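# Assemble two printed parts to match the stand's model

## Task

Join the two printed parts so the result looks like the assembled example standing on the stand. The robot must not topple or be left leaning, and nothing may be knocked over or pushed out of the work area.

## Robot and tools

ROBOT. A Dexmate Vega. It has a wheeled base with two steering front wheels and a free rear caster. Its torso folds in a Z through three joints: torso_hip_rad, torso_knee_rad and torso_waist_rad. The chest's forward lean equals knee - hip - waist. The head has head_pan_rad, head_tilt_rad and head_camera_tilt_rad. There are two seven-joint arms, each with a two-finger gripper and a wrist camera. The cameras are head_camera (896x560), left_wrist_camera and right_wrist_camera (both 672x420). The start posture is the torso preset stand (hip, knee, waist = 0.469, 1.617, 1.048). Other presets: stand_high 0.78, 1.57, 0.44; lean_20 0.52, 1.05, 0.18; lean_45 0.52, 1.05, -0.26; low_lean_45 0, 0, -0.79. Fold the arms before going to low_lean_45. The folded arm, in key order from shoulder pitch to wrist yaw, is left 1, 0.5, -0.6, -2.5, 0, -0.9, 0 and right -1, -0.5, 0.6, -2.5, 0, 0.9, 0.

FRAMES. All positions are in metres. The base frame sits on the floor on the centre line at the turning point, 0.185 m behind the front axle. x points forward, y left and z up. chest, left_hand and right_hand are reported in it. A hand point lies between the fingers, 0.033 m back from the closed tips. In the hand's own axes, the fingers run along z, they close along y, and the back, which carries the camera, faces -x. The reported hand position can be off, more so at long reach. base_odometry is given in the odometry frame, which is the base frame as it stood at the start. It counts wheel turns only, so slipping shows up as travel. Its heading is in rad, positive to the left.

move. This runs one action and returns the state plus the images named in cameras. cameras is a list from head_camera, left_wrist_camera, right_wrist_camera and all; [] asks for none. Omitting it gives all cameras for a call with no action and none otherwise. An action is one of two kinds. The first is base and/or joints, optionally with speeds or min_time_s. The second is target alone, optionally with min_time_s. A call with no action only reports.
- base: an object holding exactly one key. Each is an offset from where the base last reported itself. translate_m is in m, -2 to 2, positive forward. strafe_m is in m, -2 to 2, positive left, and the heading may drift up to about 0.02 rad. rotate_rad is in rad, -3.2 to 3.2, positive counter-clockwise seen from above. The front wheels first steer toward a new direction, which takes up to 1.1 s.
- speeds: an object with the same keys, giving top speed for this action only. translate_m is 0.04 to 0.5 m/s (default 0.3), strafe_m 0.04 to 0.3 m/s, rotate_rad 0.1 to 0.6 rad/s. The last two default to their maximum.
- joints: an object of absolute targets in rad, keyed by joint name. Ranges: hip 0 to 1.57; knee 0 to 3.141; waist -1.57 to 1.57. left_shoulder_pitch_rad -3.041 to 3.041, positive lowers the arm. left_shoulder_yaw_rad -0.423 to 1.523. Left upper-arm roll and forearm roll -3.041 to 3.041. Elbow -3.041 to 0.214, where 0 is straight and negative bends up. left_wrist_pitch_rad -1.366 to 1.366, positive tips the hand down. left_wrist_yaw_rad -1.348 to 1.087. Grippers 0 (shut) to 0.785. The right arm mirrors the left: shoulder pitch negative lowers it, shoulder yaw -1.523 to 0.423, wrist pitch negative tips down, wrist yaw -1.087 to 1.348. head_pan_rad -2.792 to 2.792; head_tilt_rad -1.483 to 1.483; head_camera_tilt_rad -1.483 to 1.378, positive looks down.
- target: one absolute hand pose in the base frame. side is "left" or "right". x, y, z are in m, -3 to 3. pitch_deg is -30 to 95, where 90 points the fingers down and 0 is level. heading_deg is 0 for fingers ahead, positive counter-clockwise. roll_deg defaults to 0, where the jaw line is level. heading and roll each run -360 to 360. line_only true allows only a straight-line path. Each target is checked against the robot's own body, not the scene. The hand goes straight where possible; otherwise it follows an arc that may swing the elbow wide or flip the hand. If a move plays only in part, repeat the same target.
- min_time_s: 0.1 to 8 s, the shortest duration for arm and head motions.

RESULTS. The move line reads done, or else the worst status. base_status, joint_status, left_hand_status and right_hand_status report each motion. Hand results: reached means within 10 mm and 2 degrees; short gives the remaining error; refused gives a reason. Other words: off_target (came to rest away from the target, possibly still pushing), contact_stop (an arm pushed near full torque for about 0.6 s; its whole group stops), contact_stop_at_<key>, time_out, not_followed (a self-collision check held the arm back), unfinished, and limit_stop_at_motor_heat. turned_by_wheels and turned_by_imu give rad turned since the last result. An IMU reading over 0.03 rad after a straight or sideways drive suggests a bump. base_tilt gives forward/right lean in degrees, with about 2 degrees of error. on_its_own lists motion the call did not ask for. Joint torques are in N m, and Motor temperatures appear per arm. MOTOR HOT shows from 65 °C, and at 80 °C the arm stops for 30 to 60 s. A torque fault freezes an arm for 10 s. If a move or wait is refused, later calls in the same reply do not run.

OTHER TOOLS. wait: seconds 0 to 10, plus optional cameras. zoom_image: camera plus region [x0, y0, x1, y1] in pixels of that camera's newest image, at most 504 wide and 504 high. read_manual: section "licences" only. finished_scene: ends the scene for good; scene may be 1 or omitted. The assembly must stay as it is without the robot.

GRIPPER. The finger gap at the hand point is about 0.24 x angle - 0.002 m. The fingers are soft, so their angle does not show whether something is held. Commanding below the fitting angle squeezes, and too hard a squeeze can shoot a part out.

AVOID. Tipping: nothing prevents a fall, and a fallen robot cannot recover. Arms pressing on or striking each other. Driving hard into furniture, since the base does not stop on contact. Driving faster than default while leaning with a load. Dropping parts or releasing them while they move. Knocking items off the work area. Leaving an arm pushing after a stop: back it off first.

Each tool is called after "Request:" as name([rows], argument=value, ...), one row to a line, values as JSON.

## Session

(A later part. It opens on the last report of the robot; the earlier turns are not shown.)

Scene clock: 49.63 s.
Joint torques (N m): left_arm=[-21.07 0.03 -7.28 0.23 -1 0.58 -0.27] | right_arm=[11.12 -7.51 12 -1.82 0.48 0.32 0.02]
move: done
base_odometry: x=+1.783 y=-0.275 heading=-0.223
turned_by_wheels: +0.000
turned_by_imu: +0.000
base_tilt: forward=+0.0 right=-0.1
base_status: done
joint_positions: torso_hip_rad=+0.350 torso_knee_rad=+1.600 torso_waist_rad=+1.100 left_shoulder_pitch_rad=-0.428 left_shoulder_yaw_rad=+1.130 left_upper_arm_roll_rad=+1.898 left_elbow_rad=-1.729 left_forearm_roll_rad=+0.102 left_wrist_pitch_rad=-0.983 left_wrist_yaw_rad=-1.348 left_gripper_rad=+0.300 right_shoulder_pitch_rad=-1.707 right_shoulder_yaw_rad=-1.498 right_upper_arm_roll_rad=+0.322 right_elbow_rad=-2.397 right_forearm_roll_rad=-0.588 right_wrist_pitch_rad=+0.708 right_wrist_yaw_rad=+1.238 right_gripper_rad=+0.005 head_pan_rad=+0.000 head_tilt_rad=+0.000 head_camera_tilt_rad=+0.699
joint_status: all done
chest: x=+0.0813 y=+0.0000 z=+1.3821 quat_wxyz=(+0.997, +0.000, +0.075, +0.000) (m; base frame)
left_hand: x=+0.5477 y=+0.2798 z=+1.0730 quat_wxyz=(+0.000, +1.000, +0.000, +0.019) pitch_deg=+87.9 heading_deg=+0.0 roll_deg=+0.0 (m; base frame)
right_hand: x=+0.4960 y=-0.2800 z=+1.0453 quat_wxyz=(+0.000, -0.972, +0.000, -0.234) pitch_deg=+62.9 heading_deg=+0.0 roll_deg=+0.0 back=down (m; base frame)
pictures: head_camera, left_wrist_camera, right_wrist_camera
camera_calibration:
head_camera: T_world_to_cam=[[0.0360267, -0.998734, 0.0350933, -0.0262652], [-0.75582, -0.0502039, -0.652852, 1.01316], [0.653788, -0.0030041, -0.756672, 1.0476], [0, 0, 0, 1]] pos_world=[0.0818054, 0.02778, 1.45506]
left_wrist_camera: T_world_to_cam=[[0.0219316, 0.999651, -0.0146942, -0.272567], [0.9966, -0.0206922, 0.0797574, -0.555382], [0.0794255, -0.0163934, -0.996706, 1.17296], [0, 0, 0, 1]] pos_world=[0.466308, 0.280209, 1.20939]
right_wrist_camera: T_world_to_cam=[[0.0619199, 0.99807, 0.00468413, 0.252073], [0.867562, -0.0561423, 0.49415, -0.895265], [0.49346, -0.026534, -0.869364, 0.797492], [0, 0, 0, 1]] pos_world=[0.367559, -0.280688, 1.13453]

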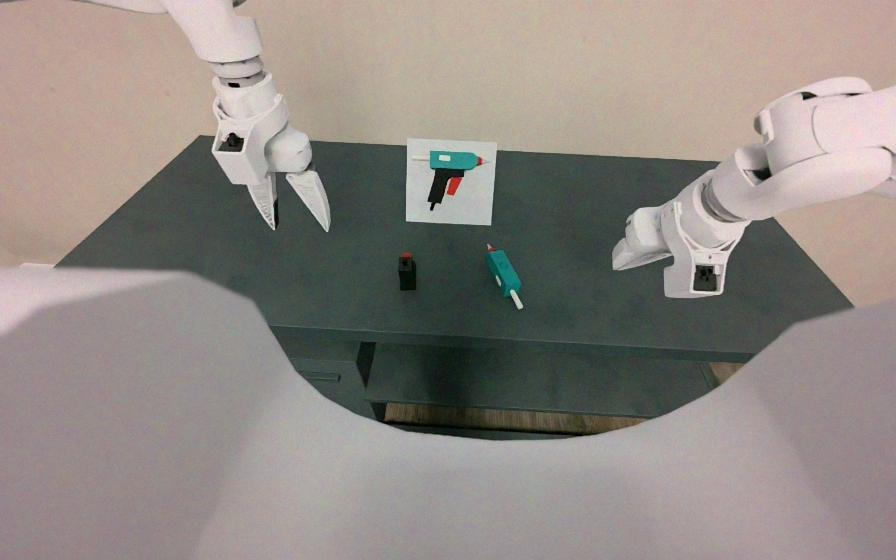

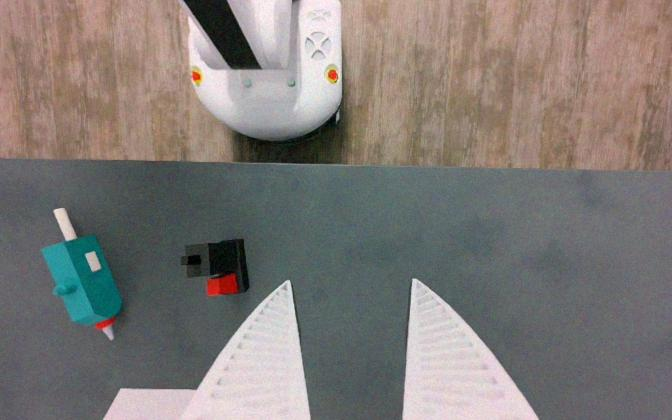

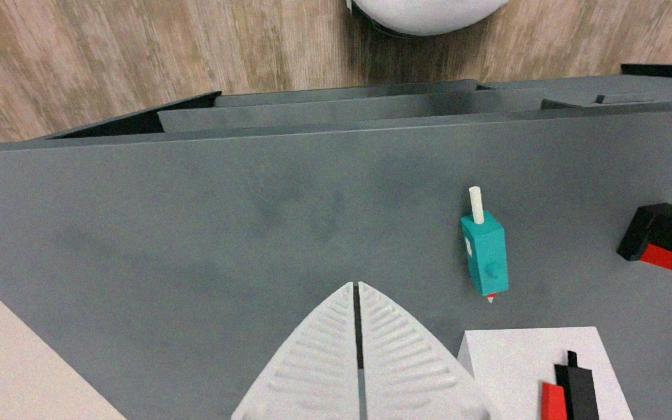

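Request:
move(target={"side":"left","x":0.544,"y":0.117,"z":1.03,"pitch_deg":90,"heading_deg":0,"line_only":true}, cameras=["left_wrist_camera","head_camera"])

Request:
zoom_image(camera="left_wrist_camera", region=[180, 160, 500, 420])

Request:
zoom_image(camera="head_camera", region=[350, 160, 560, 310])

Scene clock: 53.47 s.
Joint torques (N m): left_arm=[-14.84 -0.39 -14.25 3.37 -0.48 0.38 0.09] | right_arm=[11.78 -8.59 12.03 -1.9 0.22 -1.27 0.2]
move: done
base_odometry: x=+1.783 y=-0.275 heading=-0.223
turned_by_wheels: +0.000
turned_by_imu: +0.000
base_tilt: forward=+0.0 right=-0.1
base_status: not commanded
joint_positions: torso_hip_rad=+0.350 torso_knee_rad=+1.600 torso_waist_rad=+1.100 left_shoulder_pitch_rad=-0.324 left_shoulder_yaw_rad=+0.754 left_upper_arm_roll_rad=+1.881 left_elbow_rad=-1.752 left_forearm_roll_rad=+0.050 left_wrist_pitch_rad=-0.587 left_wrist_yaw_rad=-1.319 left_gripper_rad=+0.300 right_shoulder_pitch_rad=-1.707 right_shoulder_yaw_rad=-1.498 right_upper_arm_roll_rad=+0.322 right_elbow_rad=-2.397 right_forearm_roll_rad=-0.588 right_wrist_pitch_rad=+0.708 right_wrist_yaw_rad=+1.238 right_gripper_rad=+0.005 head_pan_rad=+0.000 head_tilt_rad=+0.000 head_camera_tilt_rad=+0.699
joint_status: not commanded
chest: x=+0.0813 y=+0.0000 z=+1.3821 quat_wxyz=(+0.997, +0.000, +0.075, +0.000) (m; base frame)
left_hand: x=+0.5443 y=+0.1193 z=+1.0306 quat_wxyz=(+0.000, +1.000, +0.000, +0.000) pitch_deg=+90.0 heading_deg=+0.0 roll_deg=+0.0 (m; base frame)
left_hand_status: reached (straight line, planned for 1.7 s): 2 mm and 0.0 deg off.
right_hand: x=+0.4960 y=-0.2800 z=+1.0453 quat_wxyz=(+0.000, -0.972, +0.000, -0.234) pitch_deg=+62.9 heading_deg=+0.0 roll_deg=+0.0 back=down (m; base frame)
pictures: head_camera, left_wrist_camera
camera_calibration:
head_camera: T_world_to_cam=[[0.0360267, -0.998734, 0.0350933, -0.0262652], [-0.75582, -0.0502039, -0.652852, 1.01316], [0.653788, -0.0030041, -0.756672, 1.0476], [0, 0, 0, 1]] pos_world=[0.0818054, 0.02778, 1.45506]
left_wrist_camera: T_world_to_cam=[[0.0214407, 0.999662, -0.0146854, -0.112323], [0.998853, -0.0207896, 0.0431401, -0.515459], [0.0428202, -0.0155936, -0.998961, 1.1505], [0, 0, 0, 1]] pos_world=[0.468011, 0.119509, 1.16989]

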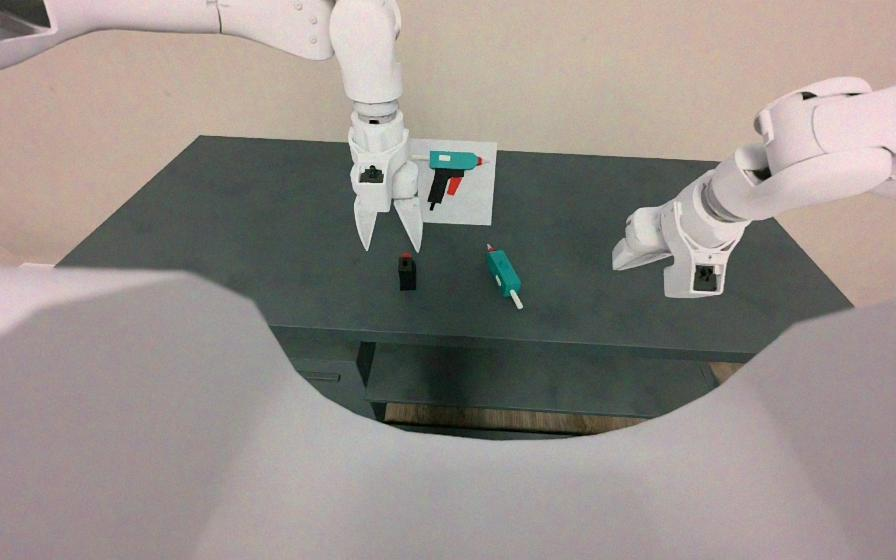

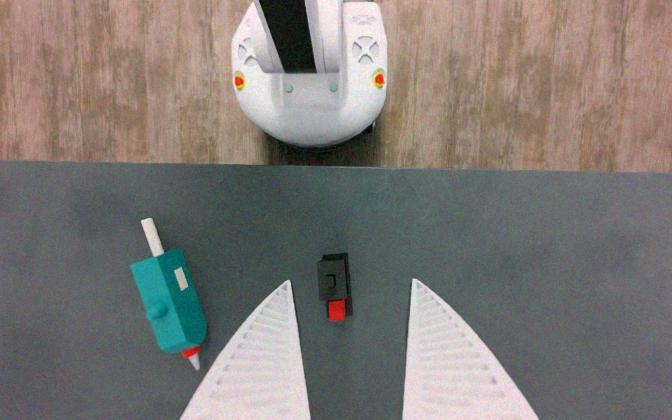

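Scaled by 1.575 from the camera's 672x420 image, which has a finer 960x600 frame.

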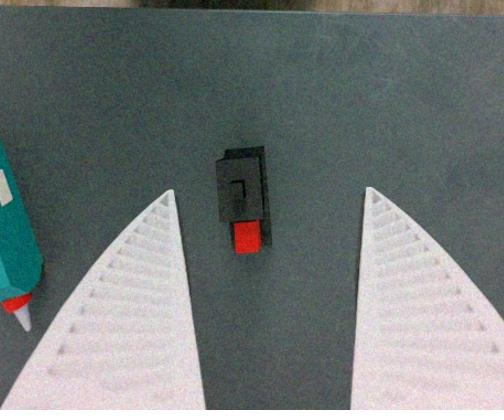

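Scaled by 2.400 from the camera's 896x560 image, which has a finer 960x600 frame.

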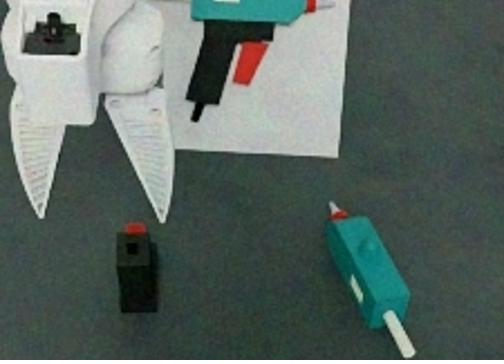

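Request:
move(target={"side":"left","x":0.546,"y":0.104,"z":1.0,"pitch_deg":90,"heading_deg":0,"line_only":true}, cameras=["left_wrist_camera"])

Request:
zoom_image(camera="left_wrist_camera", region=[180, 160, 500, 420])

Scene clock: 55.27 s.
Joint torques (N m): left_arm=[-15.94 -1.22 -6.78 1.69 -0.58 1.04 0.34] | right_arm=[10.8 -5.53 11.61 -0.88 -0.26 0.35 0.27]
move: done
base_odometry: x=+1.783 y=-0.275 heading=-0.223
turned_by_wheels: +0.000
turned_by_imu: +0.000
base_tilt: forward=-0.1 right=-0.1
base_status: not commanded
joint_positions: torso_hip_rad=+0.350 torso_knee_rad=+1.600 torso_waist_rad=+1.100 left_shoulder_pitch_rad=-0.274 left_shoulder_yaw_rad=+0.705 left_upper_arm_roll_rad=+1.887 left_elbow_rad=-1.722 left_forearm_roll_rad=+0.098 left_wrist_pitch_rad=-0.557 left_wrist_yaw_rad=-1.279 left_gripper_rad=+0.300 right_shoulder_pitch_rad=-1.707 right_shoulder_yaw_rad=-1.498 right_upper_arm_roll_rad=+0.322 right_elbow_rad=-2.397 right_forearm_roll_rad=-0.588 right_wrist_pitch_rad=+0.708 right_wrist_yaw_rad=+1.238 right_gripper_rad=+0.005 head_pan_rad=+0.000 head_tilt_rad=+0.000 head_camera_tilt_rad=+0.699
joint_status: not commanded
chest: x=+0.0813 y=+0.0000 z=+1.3821 quat_wxyz=(+0.997, +0.000, +0.075, +0.000) (m; base frame)
left_hand: x=+0.5460 y=+0.1054 z=+1.0031 quat_wxyz=(+0.000, +1.000, +0.000, +0.000) pitch_deg=+90.0 heading_deg=+0.0 roll_deg=+0.0 (m; base frame)
left_hand_status: reached (straight line, planned for 0.5 s): 3 mm and 0.0 deg off.
right_hand: x=+0.4960 y=-0.2800 z=+1.0453 quat_wxyz=(+0.000, -0.972, +0.000, -0.234) pitch_deg=+62.9 heading_deg=+0.0 roll_deg=+0.0 back=down (m; base frame)
pictures: left_wrist_camera
camera_calibration:
left_wrist_camera: T_world_to_cam=[[0.021255, 0.99966, -0.0151026, -0.0983039], [0.998874, -0.0205925, 0.0427454, -0.515839], [0.0424199, -0.0159941, -0.998972, 1.12298], [0, 0, 0, 1]] pos_world=[0.469711, 0.105609, 1.14239]

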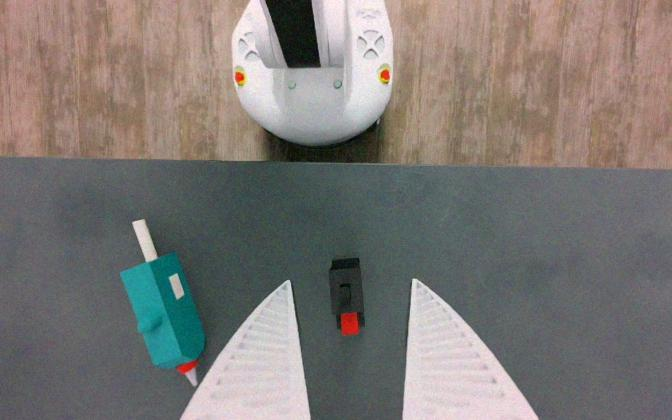

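Scaled by 1.575 from the camera's 672x420 image, which has a finer 960x600 frame.

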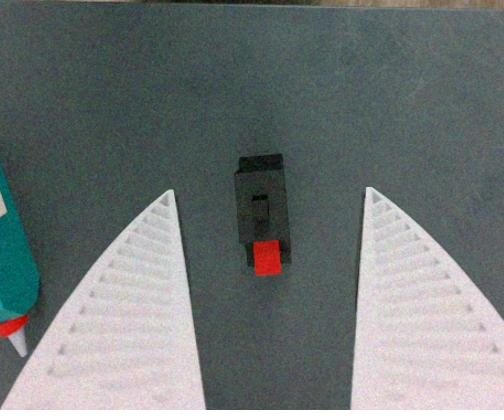

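Request:
move(target={"side":"left","x":0.55,"y":0.101,"z":0.947,"pitch_deg":90,"heading_deg":3,"line_only":true}, cameras=["left_wrist_camera"])

Request:
move(joints={"left_gripper_rad":0.02}, cameras=["left_wrist_camera","head_camera"])

Request:
zoom_image(camera="left_wrist_camera", region=[180, 160, 500, 420])

Scene clock: 57.37 s.
Joint torques (N m): left_arm=[-14.83 -0.54 -7.51 2.52 -0.08 0.56 0.43] | right_arm=[12.84 -5.86 12.43 -1.91 0.33 -0.57 0.19]
move: done
base_odometry: x=+1.783 y=-0.275 heading=-0.223
turned_by_wheels: +0.000
turned_by_imu: +0.000
base_tilt: forward=-0.1 right=-0.1
base_status: not commanded
joint_positions: torso_hip_rad=+0.350 torso_knee_rad=+1.600 torso_waist_rad=+1.100 left_shoulder_pitch_rad=-0.184 left_shoulder_yaw_rad=+0.665 left_upper_arm_roll_rad=+1.911 left_elbow_rad=-1.670 left_forearm_roll_rad=+0.183 left_wrist_pitch_rad=-0.491 left_wrist_yaw_rad=-1.206 left_gripper_rad=+0.300 right_shoulder_pitch_rad=-1.707 right_shoulder_yaw_rad=-1.498 right_upper_arm_roll_rad=+0.322 right_elbow_rad=-2.397 right_forearm_roll_rad=-0.588 right_wrist_pitch_rad=+0.708 right_wrist_yaw_rad=+1.238 right_gripper_rad=+0.005 head_pan_rad=+0.000 head_tilt_rad=+0.000 head_camera_tilt_rad=+0.699
joint_status: not commanded
chest: x=+0.0813 y=+0.0000 z=+1.3821 quat_wxyz=(+0.997, +0.000, +0.075, +0.000) (m; base frame)
left_hand: x=+0.5499 y=+0.1011 z=+0.9503 quat_wxyz=(+0.000, +1.000, +0.025, +0.000) pitch_deg=+90.0 heading_deg=+2.8 roll_deg=+0.0 (m; base frame)
left_hand_status: reached (straight line, planned for 0.6 s): 3 mm and 0.2 deg off.
right_hand: x=+0.4960 y=-0.2800 z=+1.0453 quat_wxyz=(+0.000, -0.972, +0.000, -0.234) pitch_deg=+62.9 heading_deg=+0.0 roll_deg=+0.0 back=down (m; base frame)
pictures: left_wrist_camera
camera_calibration:
left_wrist_camera: T_world_to_cam=[[-0.0282818, 0.999483, -0.0153047, -0.0675818], [0.998678, 0.02891, 0.0425133, -0.522251], [0.0429337, -0.0140821, -0.998979, 1.06961], [0, 0, 0, 1]] pos_world=[0.473726, 0.0977076, 1.08969]

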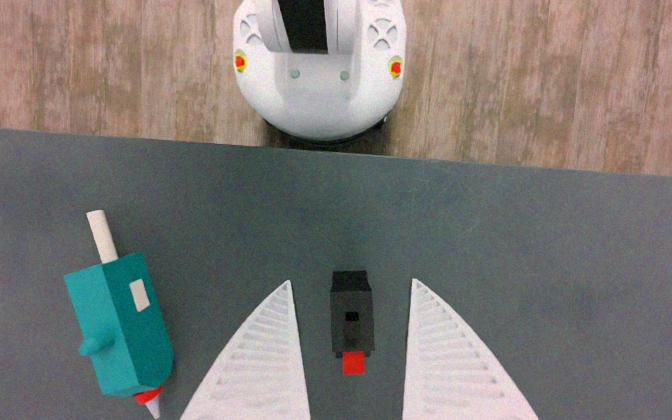

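Scene clock: 58.17 s.
Joint torques (N m): left_arm=[-16.94 -0.06 -5.94 2.85 0.08 -0.41 0.31] | right_arm=[14.18 -7.77 12.24 -0.17 -0.06 0.16 0.28]
move: done
base_odometry: x=+1.783 y=-0.275 heading=-0.223
turned_by_wheels: +0.000
turned_by_imu: +0.000
base_tilt: forward=+0.0 right=-0.1
base_status: not commanded
joint_positions: torso_hip_rad=+0.350 torso_knee_rad=+1.600 torso_waist_rad=+1.100 left_shoulder_pitch_rad=-0.180 left_shoulder_yaw_rad=+0.663 left_upper_arm_roll_rad=+1.912 left_elbow_rad=-1.667 left_forearm_roll_rad=+0.187 left_wrist_pitch_rad=-0.488 left_wrist_yaw_rad=-1.203 left_gripper_rad=+0.020 right_shoulder_pitch_rad=-1.707 right_shoulder_yaw_rad=-1.498 right_upper_arm_roll_rad=+0.322 right_elbow_rad=-2.397 right_forearm_roll_rad=-0.588 right_wrist_pitch_rad=+0.708 right_wrist_yaw_rad=+1.238 right_gripper_rad=+0.005 head_pan_rad=+0.000 head_tilt_rad=+0.000 head_camera_tilt_rad=+0.699
joint_status: all done
chest: x=+0.0813 y=+0.0000 z=+1.3821 quat_wxyz=(+0.997, +0.000, +0.075, +0.000) (m; base frame)
left_hand: x=+0.5500 y=+0.1010 z=+0.9478 quat_wxyz=(+0.000, +1.000, +0.026, +0.000) pitch_deg=+90.0 heading_deg=+3.0 roll_deg=+0.0 (m; base frame)
right_hand: x=+0.4960 y=-0.2800 z=+1.0453 quat_wxyz=(+0.000, -0.972, +0.000, -0.234) pitch_deg=+62.9 heading_deg=+0.0 roll_deg=+0.0 back=down (m; base frame)
pictures: head_camera, left_wrist_camera
camera_calibration:
head_camera: T_world_to_cam=[[0.0360283, -0.998734, 0.0350947, -0.0262674], [-0.75582, -0.0502061, -0.652852, 1.01316], [0.653788, -0.00300411, -0.756672, 1.0476], [0, 0, 0, 1]] pos_world=[0.0818054, 0.02778, 1.45506]
left_wrist_camera: T_world_to_cam=[[-0.0303834, 0.999421, -0.0153039, -0.066218], [0.998608, 0.0310122, 0.0426757, -0.522573], [0.0431256, -0.013986, -0.998972, 1.0669], [0, 0, 0, 1]] pos_world=[0.473823, 0.0973074, 1.08709]

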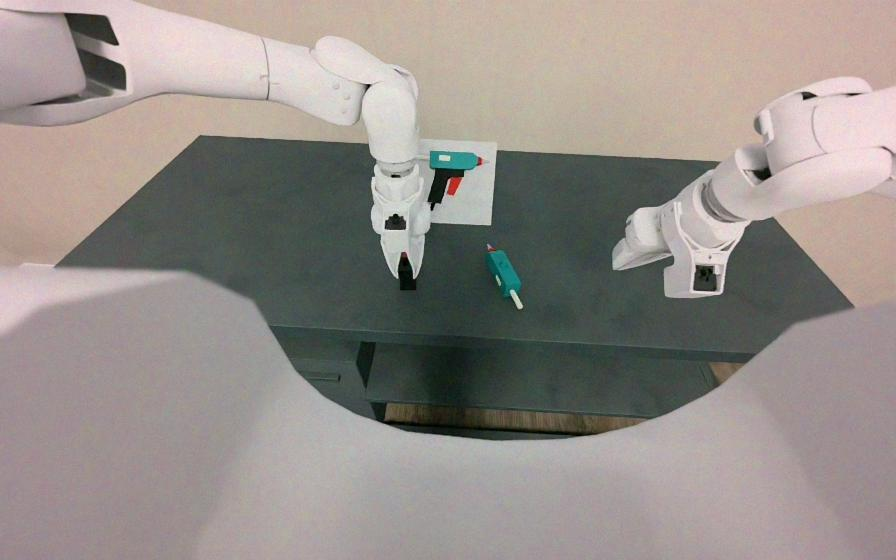

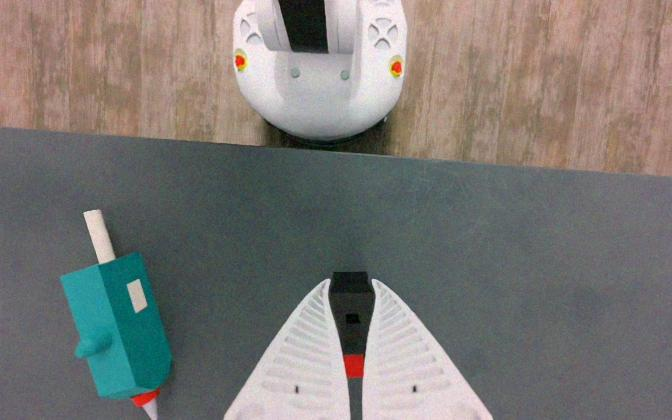

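Scaled by 1.575 from the camera's 672x420 image, which has a finer 960x600 frame.

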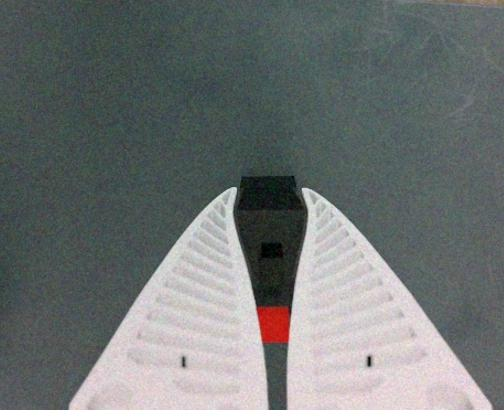

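Request:
move(target={"side":"left","x":0.54,"y":0.13,"z":1.1,"pitch_deg":90,"heading_deg":3,"line_only":true})

Request:
move(target={"side":"left","x":0.5,"y":0.2,"z":1.15,"pitch_deg":40,"heading_deg":-50})

Request:
move(target={"side":"right","x":0.46,"y":-0.26,"z":1.12,"pitch_deg":0,"heading_deg":60}, cameras=["all"])

Scene clock: 61.47 s.
Joint torques (N m): left_arm=[-22.16 2.37 -6.61 3.13 -0.7 0.11 -0.63] | right_arm=[12.52 -7.41 12.01 -0.16 0.19 -0.2 0.44]
move: done
base_odometry: x=+1.783 y=-0.275 heading=-0.223
turned_by_wheels: +0.000
turned_by_imu: +0.000
base_tilt: forward=+0.0 right=-0.1
base_status: not commanded
joint_positions: torso_hip_rad=+0.350 torso_knee_rad=+1.600 torso_waist_rad=+1.100 left_shoulder_pitch_rad=-0.547 left_shoulder_yaw_rad=+0.770 left_upper_arm_roll_rad=+1.991 left_elbow_rad=-1.781 left_forearm_roll_rad=-0.127 left_wrist_pitch_rad=-0.580 left_wrist_yaw_rad=-1.347 left_gripper_rad=+0.020 right_shoulder_pitch_rad=-1.707 right_shoulder_yaw_rad=-1.498 right_upper_arm_roll_rad=+0.322 right_elbow_rad=-2.397 right_forearm_roll_rad=-0.588 right_wrist_pitch_rad=+0.708 right_wrist_yaw_rad=+1.238 right_gripper_rad=+0.005 head_pan_rad=+0.000 head_tilt_rad=+0.000 head_camera_tilt_rad=+0.699
joint_status: not commanded
chest: x=+0.0813 y=+0.0000 z=+1.3821 quat_wxyz=(+0.997, +0.000, +0.075, +0.000) (m; base frame)
left_hand: x=+0.5403 y=+0.1295 z=+1.0983 quat_wxyz=(+0.000, +1.000, +0.026, +0.000) pitch_deg=+90.0 heading_deg=+3.0 roll_deg=+0.0 (m; base frame)
left_hand_status: reached (straight line, planned for 1.5 s): 2 mm and 0.0 deg off.
right_hand: x=+0.4960 y=-0.2800 z=+1.0454 quat_wxyz=(+0.000, -0.972, +0.000, -0.234) pitch_deg=+62.9 heading_deg=+0.0 roll_deg=+0.0 back=down (m; base frame)
pictures: none

Scene clock: 71.53 s.
Joint torques (N m): left_arm=[-3.68 8.95 -10.97 -1.95 -0.03 -2.26 0.29] | right_arm=[11.72 -6.86 11.26 0.04 -0.2 -0.31 0.17]
move: done
base_odometry: x=+1.783 y=-0.275 heading=-0.223
turned_by_wheels: +0.000
turned_by_imu: +0.000
base_tilt: forward=-0.1 right=-0.1
base_status: not commanded
joint_positions: torso_hip_rad=+0.350 torso_knee_rad=+1.600 torso_waist_rad=+1.100 left_shoulder_pitch_rad=+1.589 left_shoulder_yaw_rad=+0.954 left_upper_arm_roll_rad=-0.633 left_elbow_rad=-2.524 left_forearm_roll_rad=-0.820 left_wrist_pitch_rad=+1.362 left_wrist_yaw_rad=-0.827 left_gripper_rad=+0.020 right_shoulder_pitch_rad=-1.707 right_shoulder_yaw_rad=-1.498 right_upper_arm_roll_rad=+0.322 right_elbow_rad=-2.397 right_forearm_roll_rad=-0.588 right_wrist_pitch_rad=+0.708 right_wrist_yaw_rad=+1.238 right_gripper_rad=+0.005 head_pan_rad=+0.000 head_tilt_rad=+0.000 head_camera_tilt_rad=+0.699
joint_status: not commanded
chest: x=+0.0813 y=+0.0000 z=+1.3821 quat_wxyz=(+0.997, +0.000, +0.075, +0.000) (m; base frame)
left_hand: x=+0.5009 y=+0.1985 z=+1.1508 quat_wxyz=(+0.384, +0.384, +0.820, -0.180) pitch_deg=+39.8 heading_deg=-50.2 roll_deg=+0.1 back=up (m; base frame)
left_hand_status: reached (checked arc [no straight line was possible; over the whole arc the hand travels 0.67 m to end 0.10 m from its start, up to 0.27 m off the straight line; left_upper_arm_roll_rad turns most, 2.63 rad; on the way or at its end the hand turns up to 132 deg from its attitude at the start], planned for 8.6 s): 2 mm and 0.3 deg off.
right_hand: x=+0.4960 y=-0.2800 z=+1.0454 quat_wxyz=(+0.000, -0.972, +0.000, -0.234) pitch_deg=+62.9 heading_deg=+0.0 roll_deg=+0.0 back=down (m; base frame)
pictures: none

Scene clock: 77.57 s.
Joint torques (N m): left_arm=[-2.36 10.34 -10.39 -1.12 0.14 -1.33 0.56] | right_arm=[-2.01 -3.2 11.7 -1.74 0.9 0.88 0.14]
move: done
base_odometry: x=+1.783 y=-0.275 heading=-0.223
turned_by_wheels: +0.000
turned_by_imu: +0.000
base_tilt: forward=-0.1 right=-0.1
base_status: not commanded
joint_positions: torso_hip_rad=+0.350 torso_knee_rad=+1.600 torso_waist_rad=+1.100 left_shoulder_pitch_rad=+1.594 left_shoulder_yaw_rad=+0.955 left_upper_arm_roll_rad=-0.639 left_elbow_rad=-2.525 left_forearm_roll_rad=-0.822 left_wrist_pitch_rad=+1.366 left_wrist_yaw_rad=-0.826 left_gripper_rad=+0.020 right_shoulder_pitch_rad=-1.981 right_shoulder_yaw_rad=-0.574 right_upper_arm_roll_rad=+0.602 right_elbow_rad=-1.873 right_forearm_roll_rad=+0.741 right_wrist_pitch_rad=-0.037 right_wrist_yaw_rad=+1.348 right_gripper_rad=+0.005 head_pan_rad=+0.000 head_tilt_rad=+0.000 head_camera_tilt_rad=+0.699
joint_status: not commanded
chest: x=+0.0813 y=+0.0000 z=+1.3821 quat_wxyz=(+0.997, +0.000, +0.075, +0.000) (m; base frame)
left_hand: x=+0.5000 y=+0.1999 z=+1.1500 quat_wxyz=(+0.383, +0.383, +0.821, -0.179) pitch_deg=+40.0 heading_deg=-50.0 roll_deg=+0.0 back=up (m; base frame)
right_hand: x=+0.4603 y=-0.2589 z=+1.1197 quat_wxyz=(+0.611, -0.358, +0.612, +0.351) pitch_deg=+0.4 heading_deg=+60.2 roll_deg=-0.4 back=up (m; base frame)
right_hand_status: reached (checked arc [a long move; over the whole arc the hand travels 0.18 m to end 0.09 m from its start, up to 0.07 m off the straight line; right_forearm_roll_rad turns most, 1.33 rad; on the way or at its end the hand turns up to 150 deg from its attitude at the start], planned for 4.5 s): 1 mm and 0.6 deg off.
pictures: head_camera, left_wrist_camera, right_wrist_camera
camera_calibration:
head_camera: T_world_to_cam=[[0.0360239, -0.998734, 0.0351003, -0.0262752], [-0.755728, -0.0502068, -0.652959, 1.01331], [0.653894, -0.00300415, -0.75658, 1.04746], [0, 0, 0, 1]] pos_world=[0.0818062, 0.02778, 1.45506]
left_wrist_camera: T_world_to_cam=[[-0.767375, -0.640668, -0.0260672, 0.54523], [-0.417517, 0.530118, -0.738008, 1.02184], [0.486637, -0.555445, -0.674289, 0.785579], [0, 0, 0, 1]] pos_world=[0.462742, 0.24396, 1.29805]
right_wrist_camera: T_world_to_cam=[[0.87823, -0.475654, -0.0496602, -0.463584], [-0.0671737, -0.0198794, -0.997543, 1.21007], [0.473498, 0.879408, -0.0494101, 0.205912], [0, 0, 0, 1]] pos_world=[0.390919, -0.377531, 1.19425]

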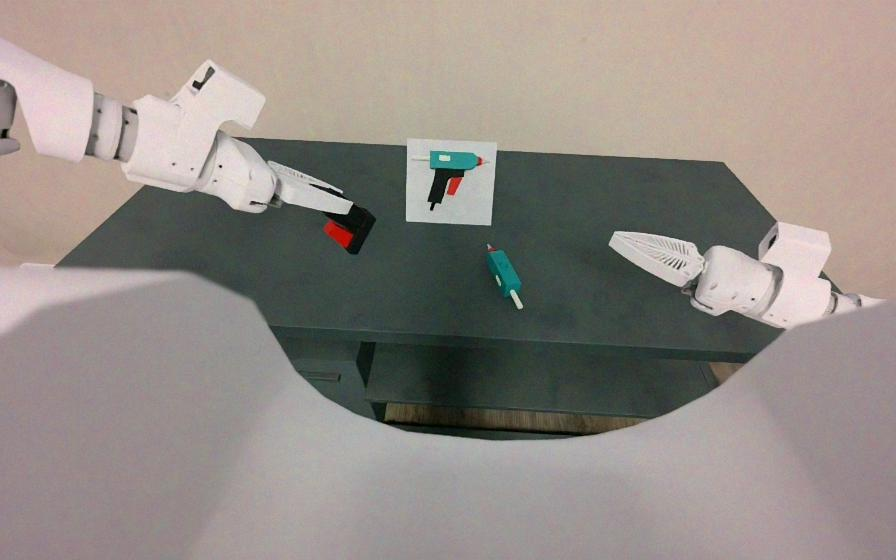

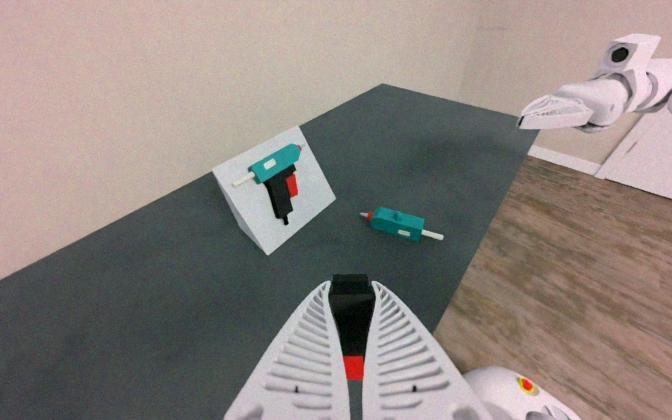

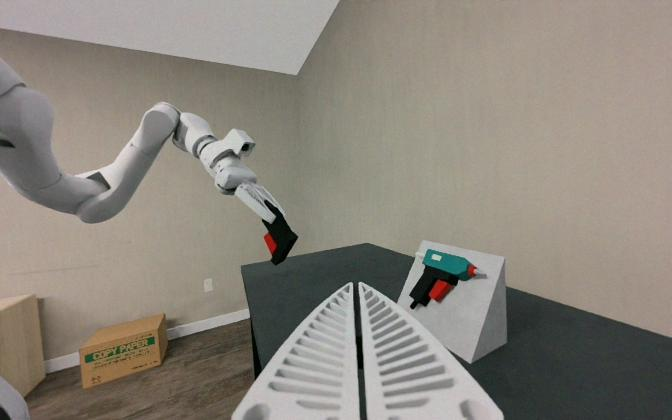

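Request:
zoom_image(camera="right_wrist_camera", region=[230, 170, 330, 280])

Request:
zoom_image(camera="left_wrist_camera", region=[340, 180, 460, 270])

Request:
zoom_image(camera="right_wrist_camera", region=[390, 230, 520, 360])

Request:
zoom_image(camera="head_camera", region=[310, 160, 530, 320])

Scaled by 4.582 from the camera's 672x420 image, which has a finer 960x600 frame.

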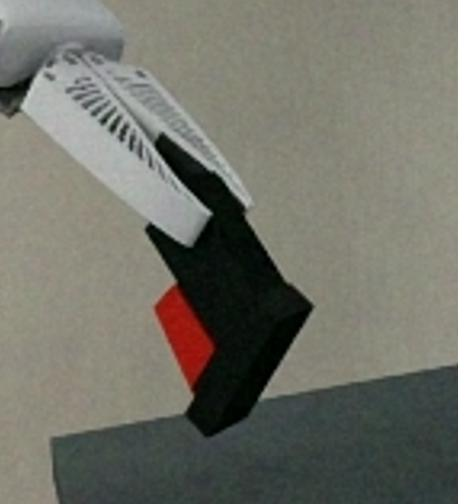

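Scaled by 4.200 from the camera's 672x420 image, which has a finer 960x600 frame.

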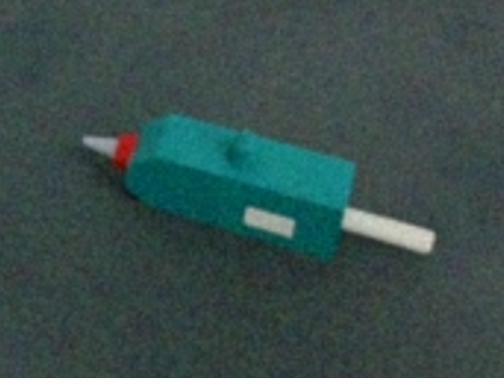

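Scaled by 3.877 from the camera's 672x420 image, which has a finer 960x600 frame.

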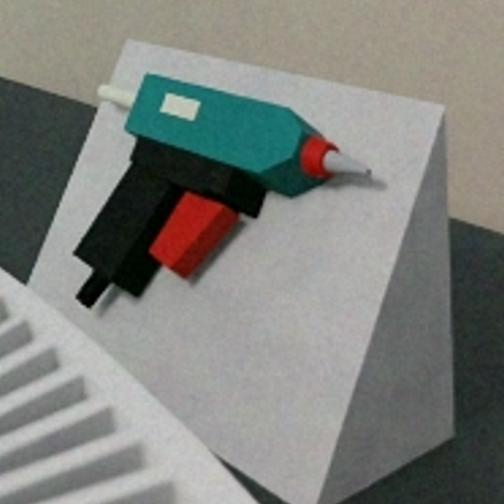

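Scaled by 2.291 from the camera's 896x560 image, which has a finer 960x600 frame.

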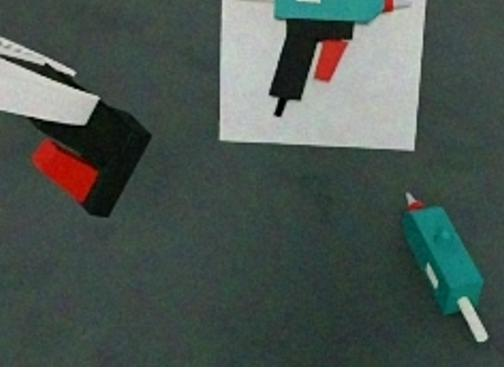

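Request:
move(target={"side":"left","x":0.47,"y":0.12,"z":1.21,"pitch_deg":0,"heading_deg":-95}, cameras=["all"])

Request:
zoom_image(camera="right_wrist_camera", region=[260, 150, 380, 270])

Scene clock: 86.60 s.
Joint torques (N m): left_arm=[-15.64 9.62 -7.21 0.61 -0.86 -2.06 -0.4] | right_arm=[-3.05 -3.71 11.44 -1.37 1.21 0.85 0.18]
move: done
base_odometry: x=+1.783 y=-0.275 heading=-0.223
turned_by_wheels: +0.000
turned_by_imu: +0.000
base_tilt: forward=-0.1 right=-0.1
base_status: not commanded
joint_positions: torso_hip_rad=+0.350 torso_knee_rad=+1.600 torso_waist_rad=+1.100 left_shoulder_pitch_rad=+0.856 left_shoulder_yaw_rad=+1.434 left_upper_arm_roll_rad=+0.904 left_elbow_rad=-1.772 left_forearm_roll_rad=-1.383 left_wrist_pitch_rad=-0.300 left_wrist_yaw_rad=-1.337 left_gripper_rad=+0.020 right_shoulder_pitch_rad=-1.982 right_shoulder_yaw_rad=-0.571 right_upper_arm_roll_rad=+0.603 right_elbow_rad=-1.871 right_forearm_roll_rad=+0.746 right_wrist_pitch_rad=-0.040 right_wrist_yaw_rad=+1.348 right_gripper_rad=+0.005 head_pan_rad=+0.000 head_tilt_rad=+0.000 head_camera_tilt_rad=+0.699
joint_status: not commanded
chest: x=+0.0813 y=+0.0000 z=+1.3821 quat_wxyz=(+0.997, +0.000, +0.075, +0.000) (m; base frame)
left_hand: x=+0.4697 y=+0.1189 z=+1.2101 quat_wxyz=(+0.477, +0.521, +0.478, -0.522) pitch_deg=+0.0 heading_deg=-95.1 roll_deg=-0.1 back=up (m; base frame)
left_hand_status: reached (checked arc [no straight line was possible; over the whole arc the hand travels 0.29 m to end 0.10 m from its start, up to 0.09 m off the straight line; left_wrist_pitch_rad turns most, 1.67 rad; on the way or at its end the hand turns up to 60 deg from its attitude at the start], planned for 5.6 s): 1 mm and 0.1 deg off.
right_hand: x=+0.4601 y=-0.2599 z=+1.1201 quat_wxyz=(+0.612, -0.354, +0.612, +0.353) pitch_deg=+0.0 heading_deg=+60.0 roll_deg=+0.0 back=up (m; base frame)
pictures: head_camera, left_wrist_camera, right_wrist_camera
camera_calibration:
head_camera: T_world_to_cam=[[0.0360239, -0.998734, 0.0351003, -0.0262752], [-0.755728, -0.0502068, -0.652959, 1.01331], [0.653894, -0.00300415, -0.75658, 1.04746], [0, 0, 0, 1]] pos_world=[0.0818062, 0.02778, 1.45506]
left_wrist_camera: T_world_to_cam=[[-0.997095, 0.0735994, -0.0196381, 0.486807], [0.0227336, 0.0414607, -0.998881, 1.26342], [-0.0727029, -0.996426, -0.0430134, 0.347092], [0, 0, 0, 1]] pos_world=[0.481905, 0.257641, 1.28649]
right_wrist_camera: T_world_to_cam=[[0.876413, -0.478207, -0.0567246, -0.455756], [-0.0703818, -0.0106708, -0.997463, 1.21427], [0.476389, 0.878182, -0.0430091, 0.198087], [0, 0, 0, 1]] pos_world=[0.390526, -0.378945, 1.19386]

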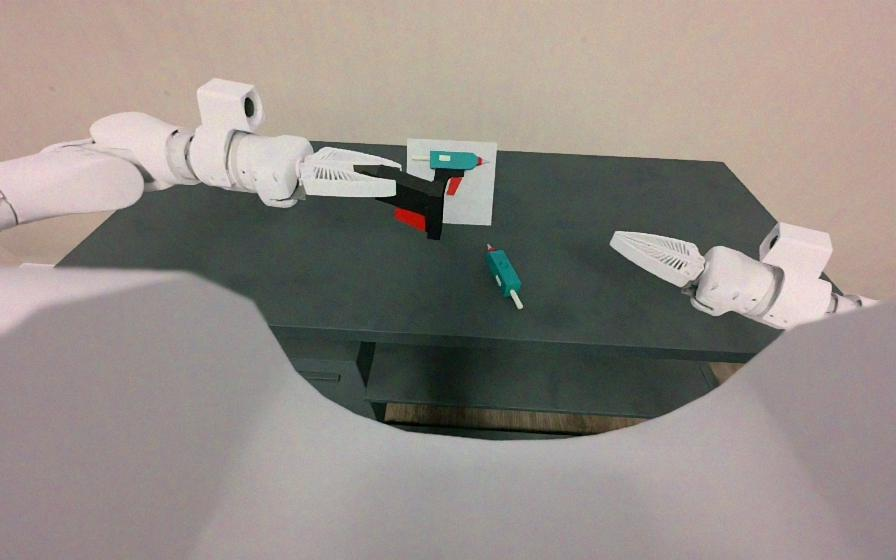

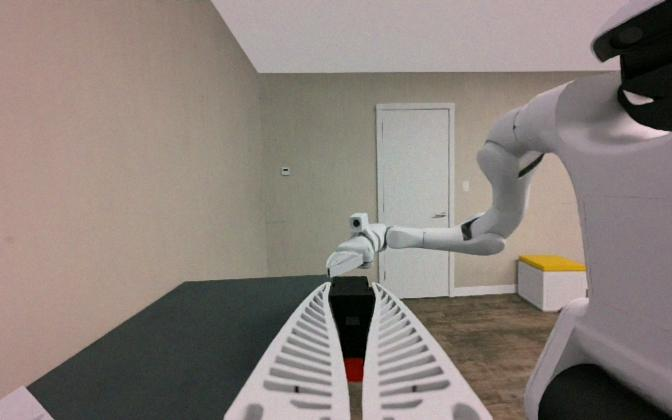

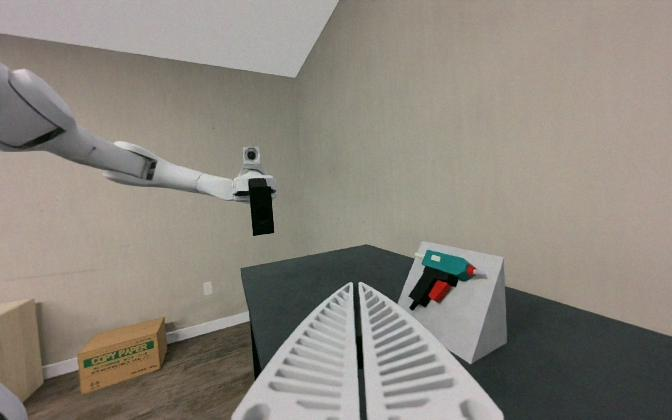

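Scaled by 4.200 from the camera's 672x420 image, which has a finer 960x600 frame.

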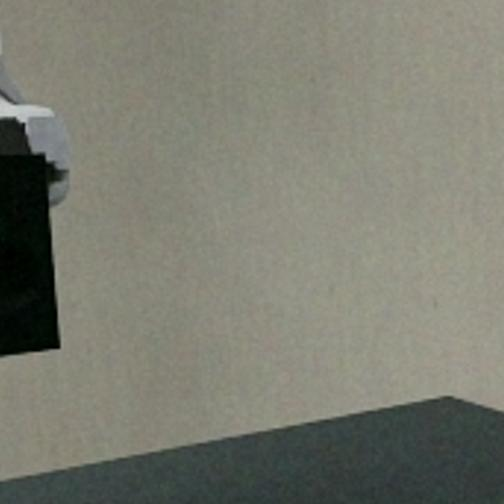

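Request:
zoom_image(camera="right_wrist_camera", region=[220, 150, 300, 250])

Request:
zoom_image(camera="head_camera", region=[340, 140, 540, 320])

Scaled by 5.040 from the camera's 672x420 image, which has a finer 960x600 frame.

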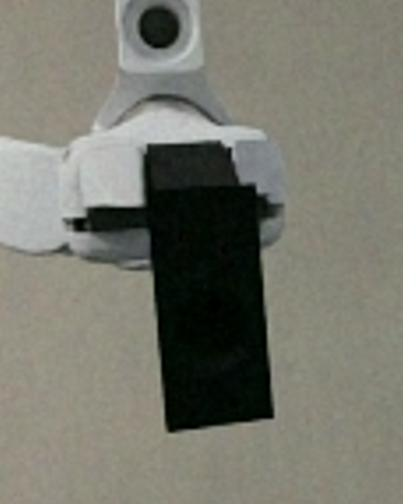

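Scaled by 2.520 from the camera's 896x560 image, which has a finer 960x600 frame.

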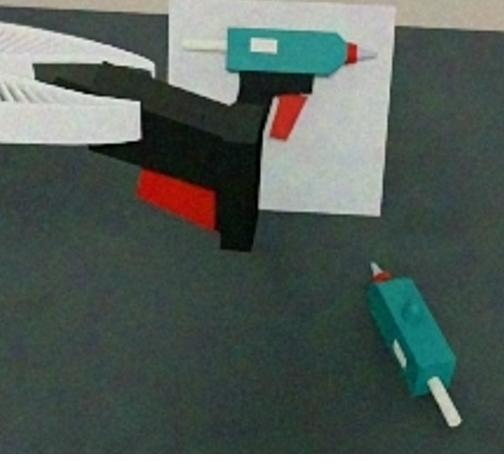

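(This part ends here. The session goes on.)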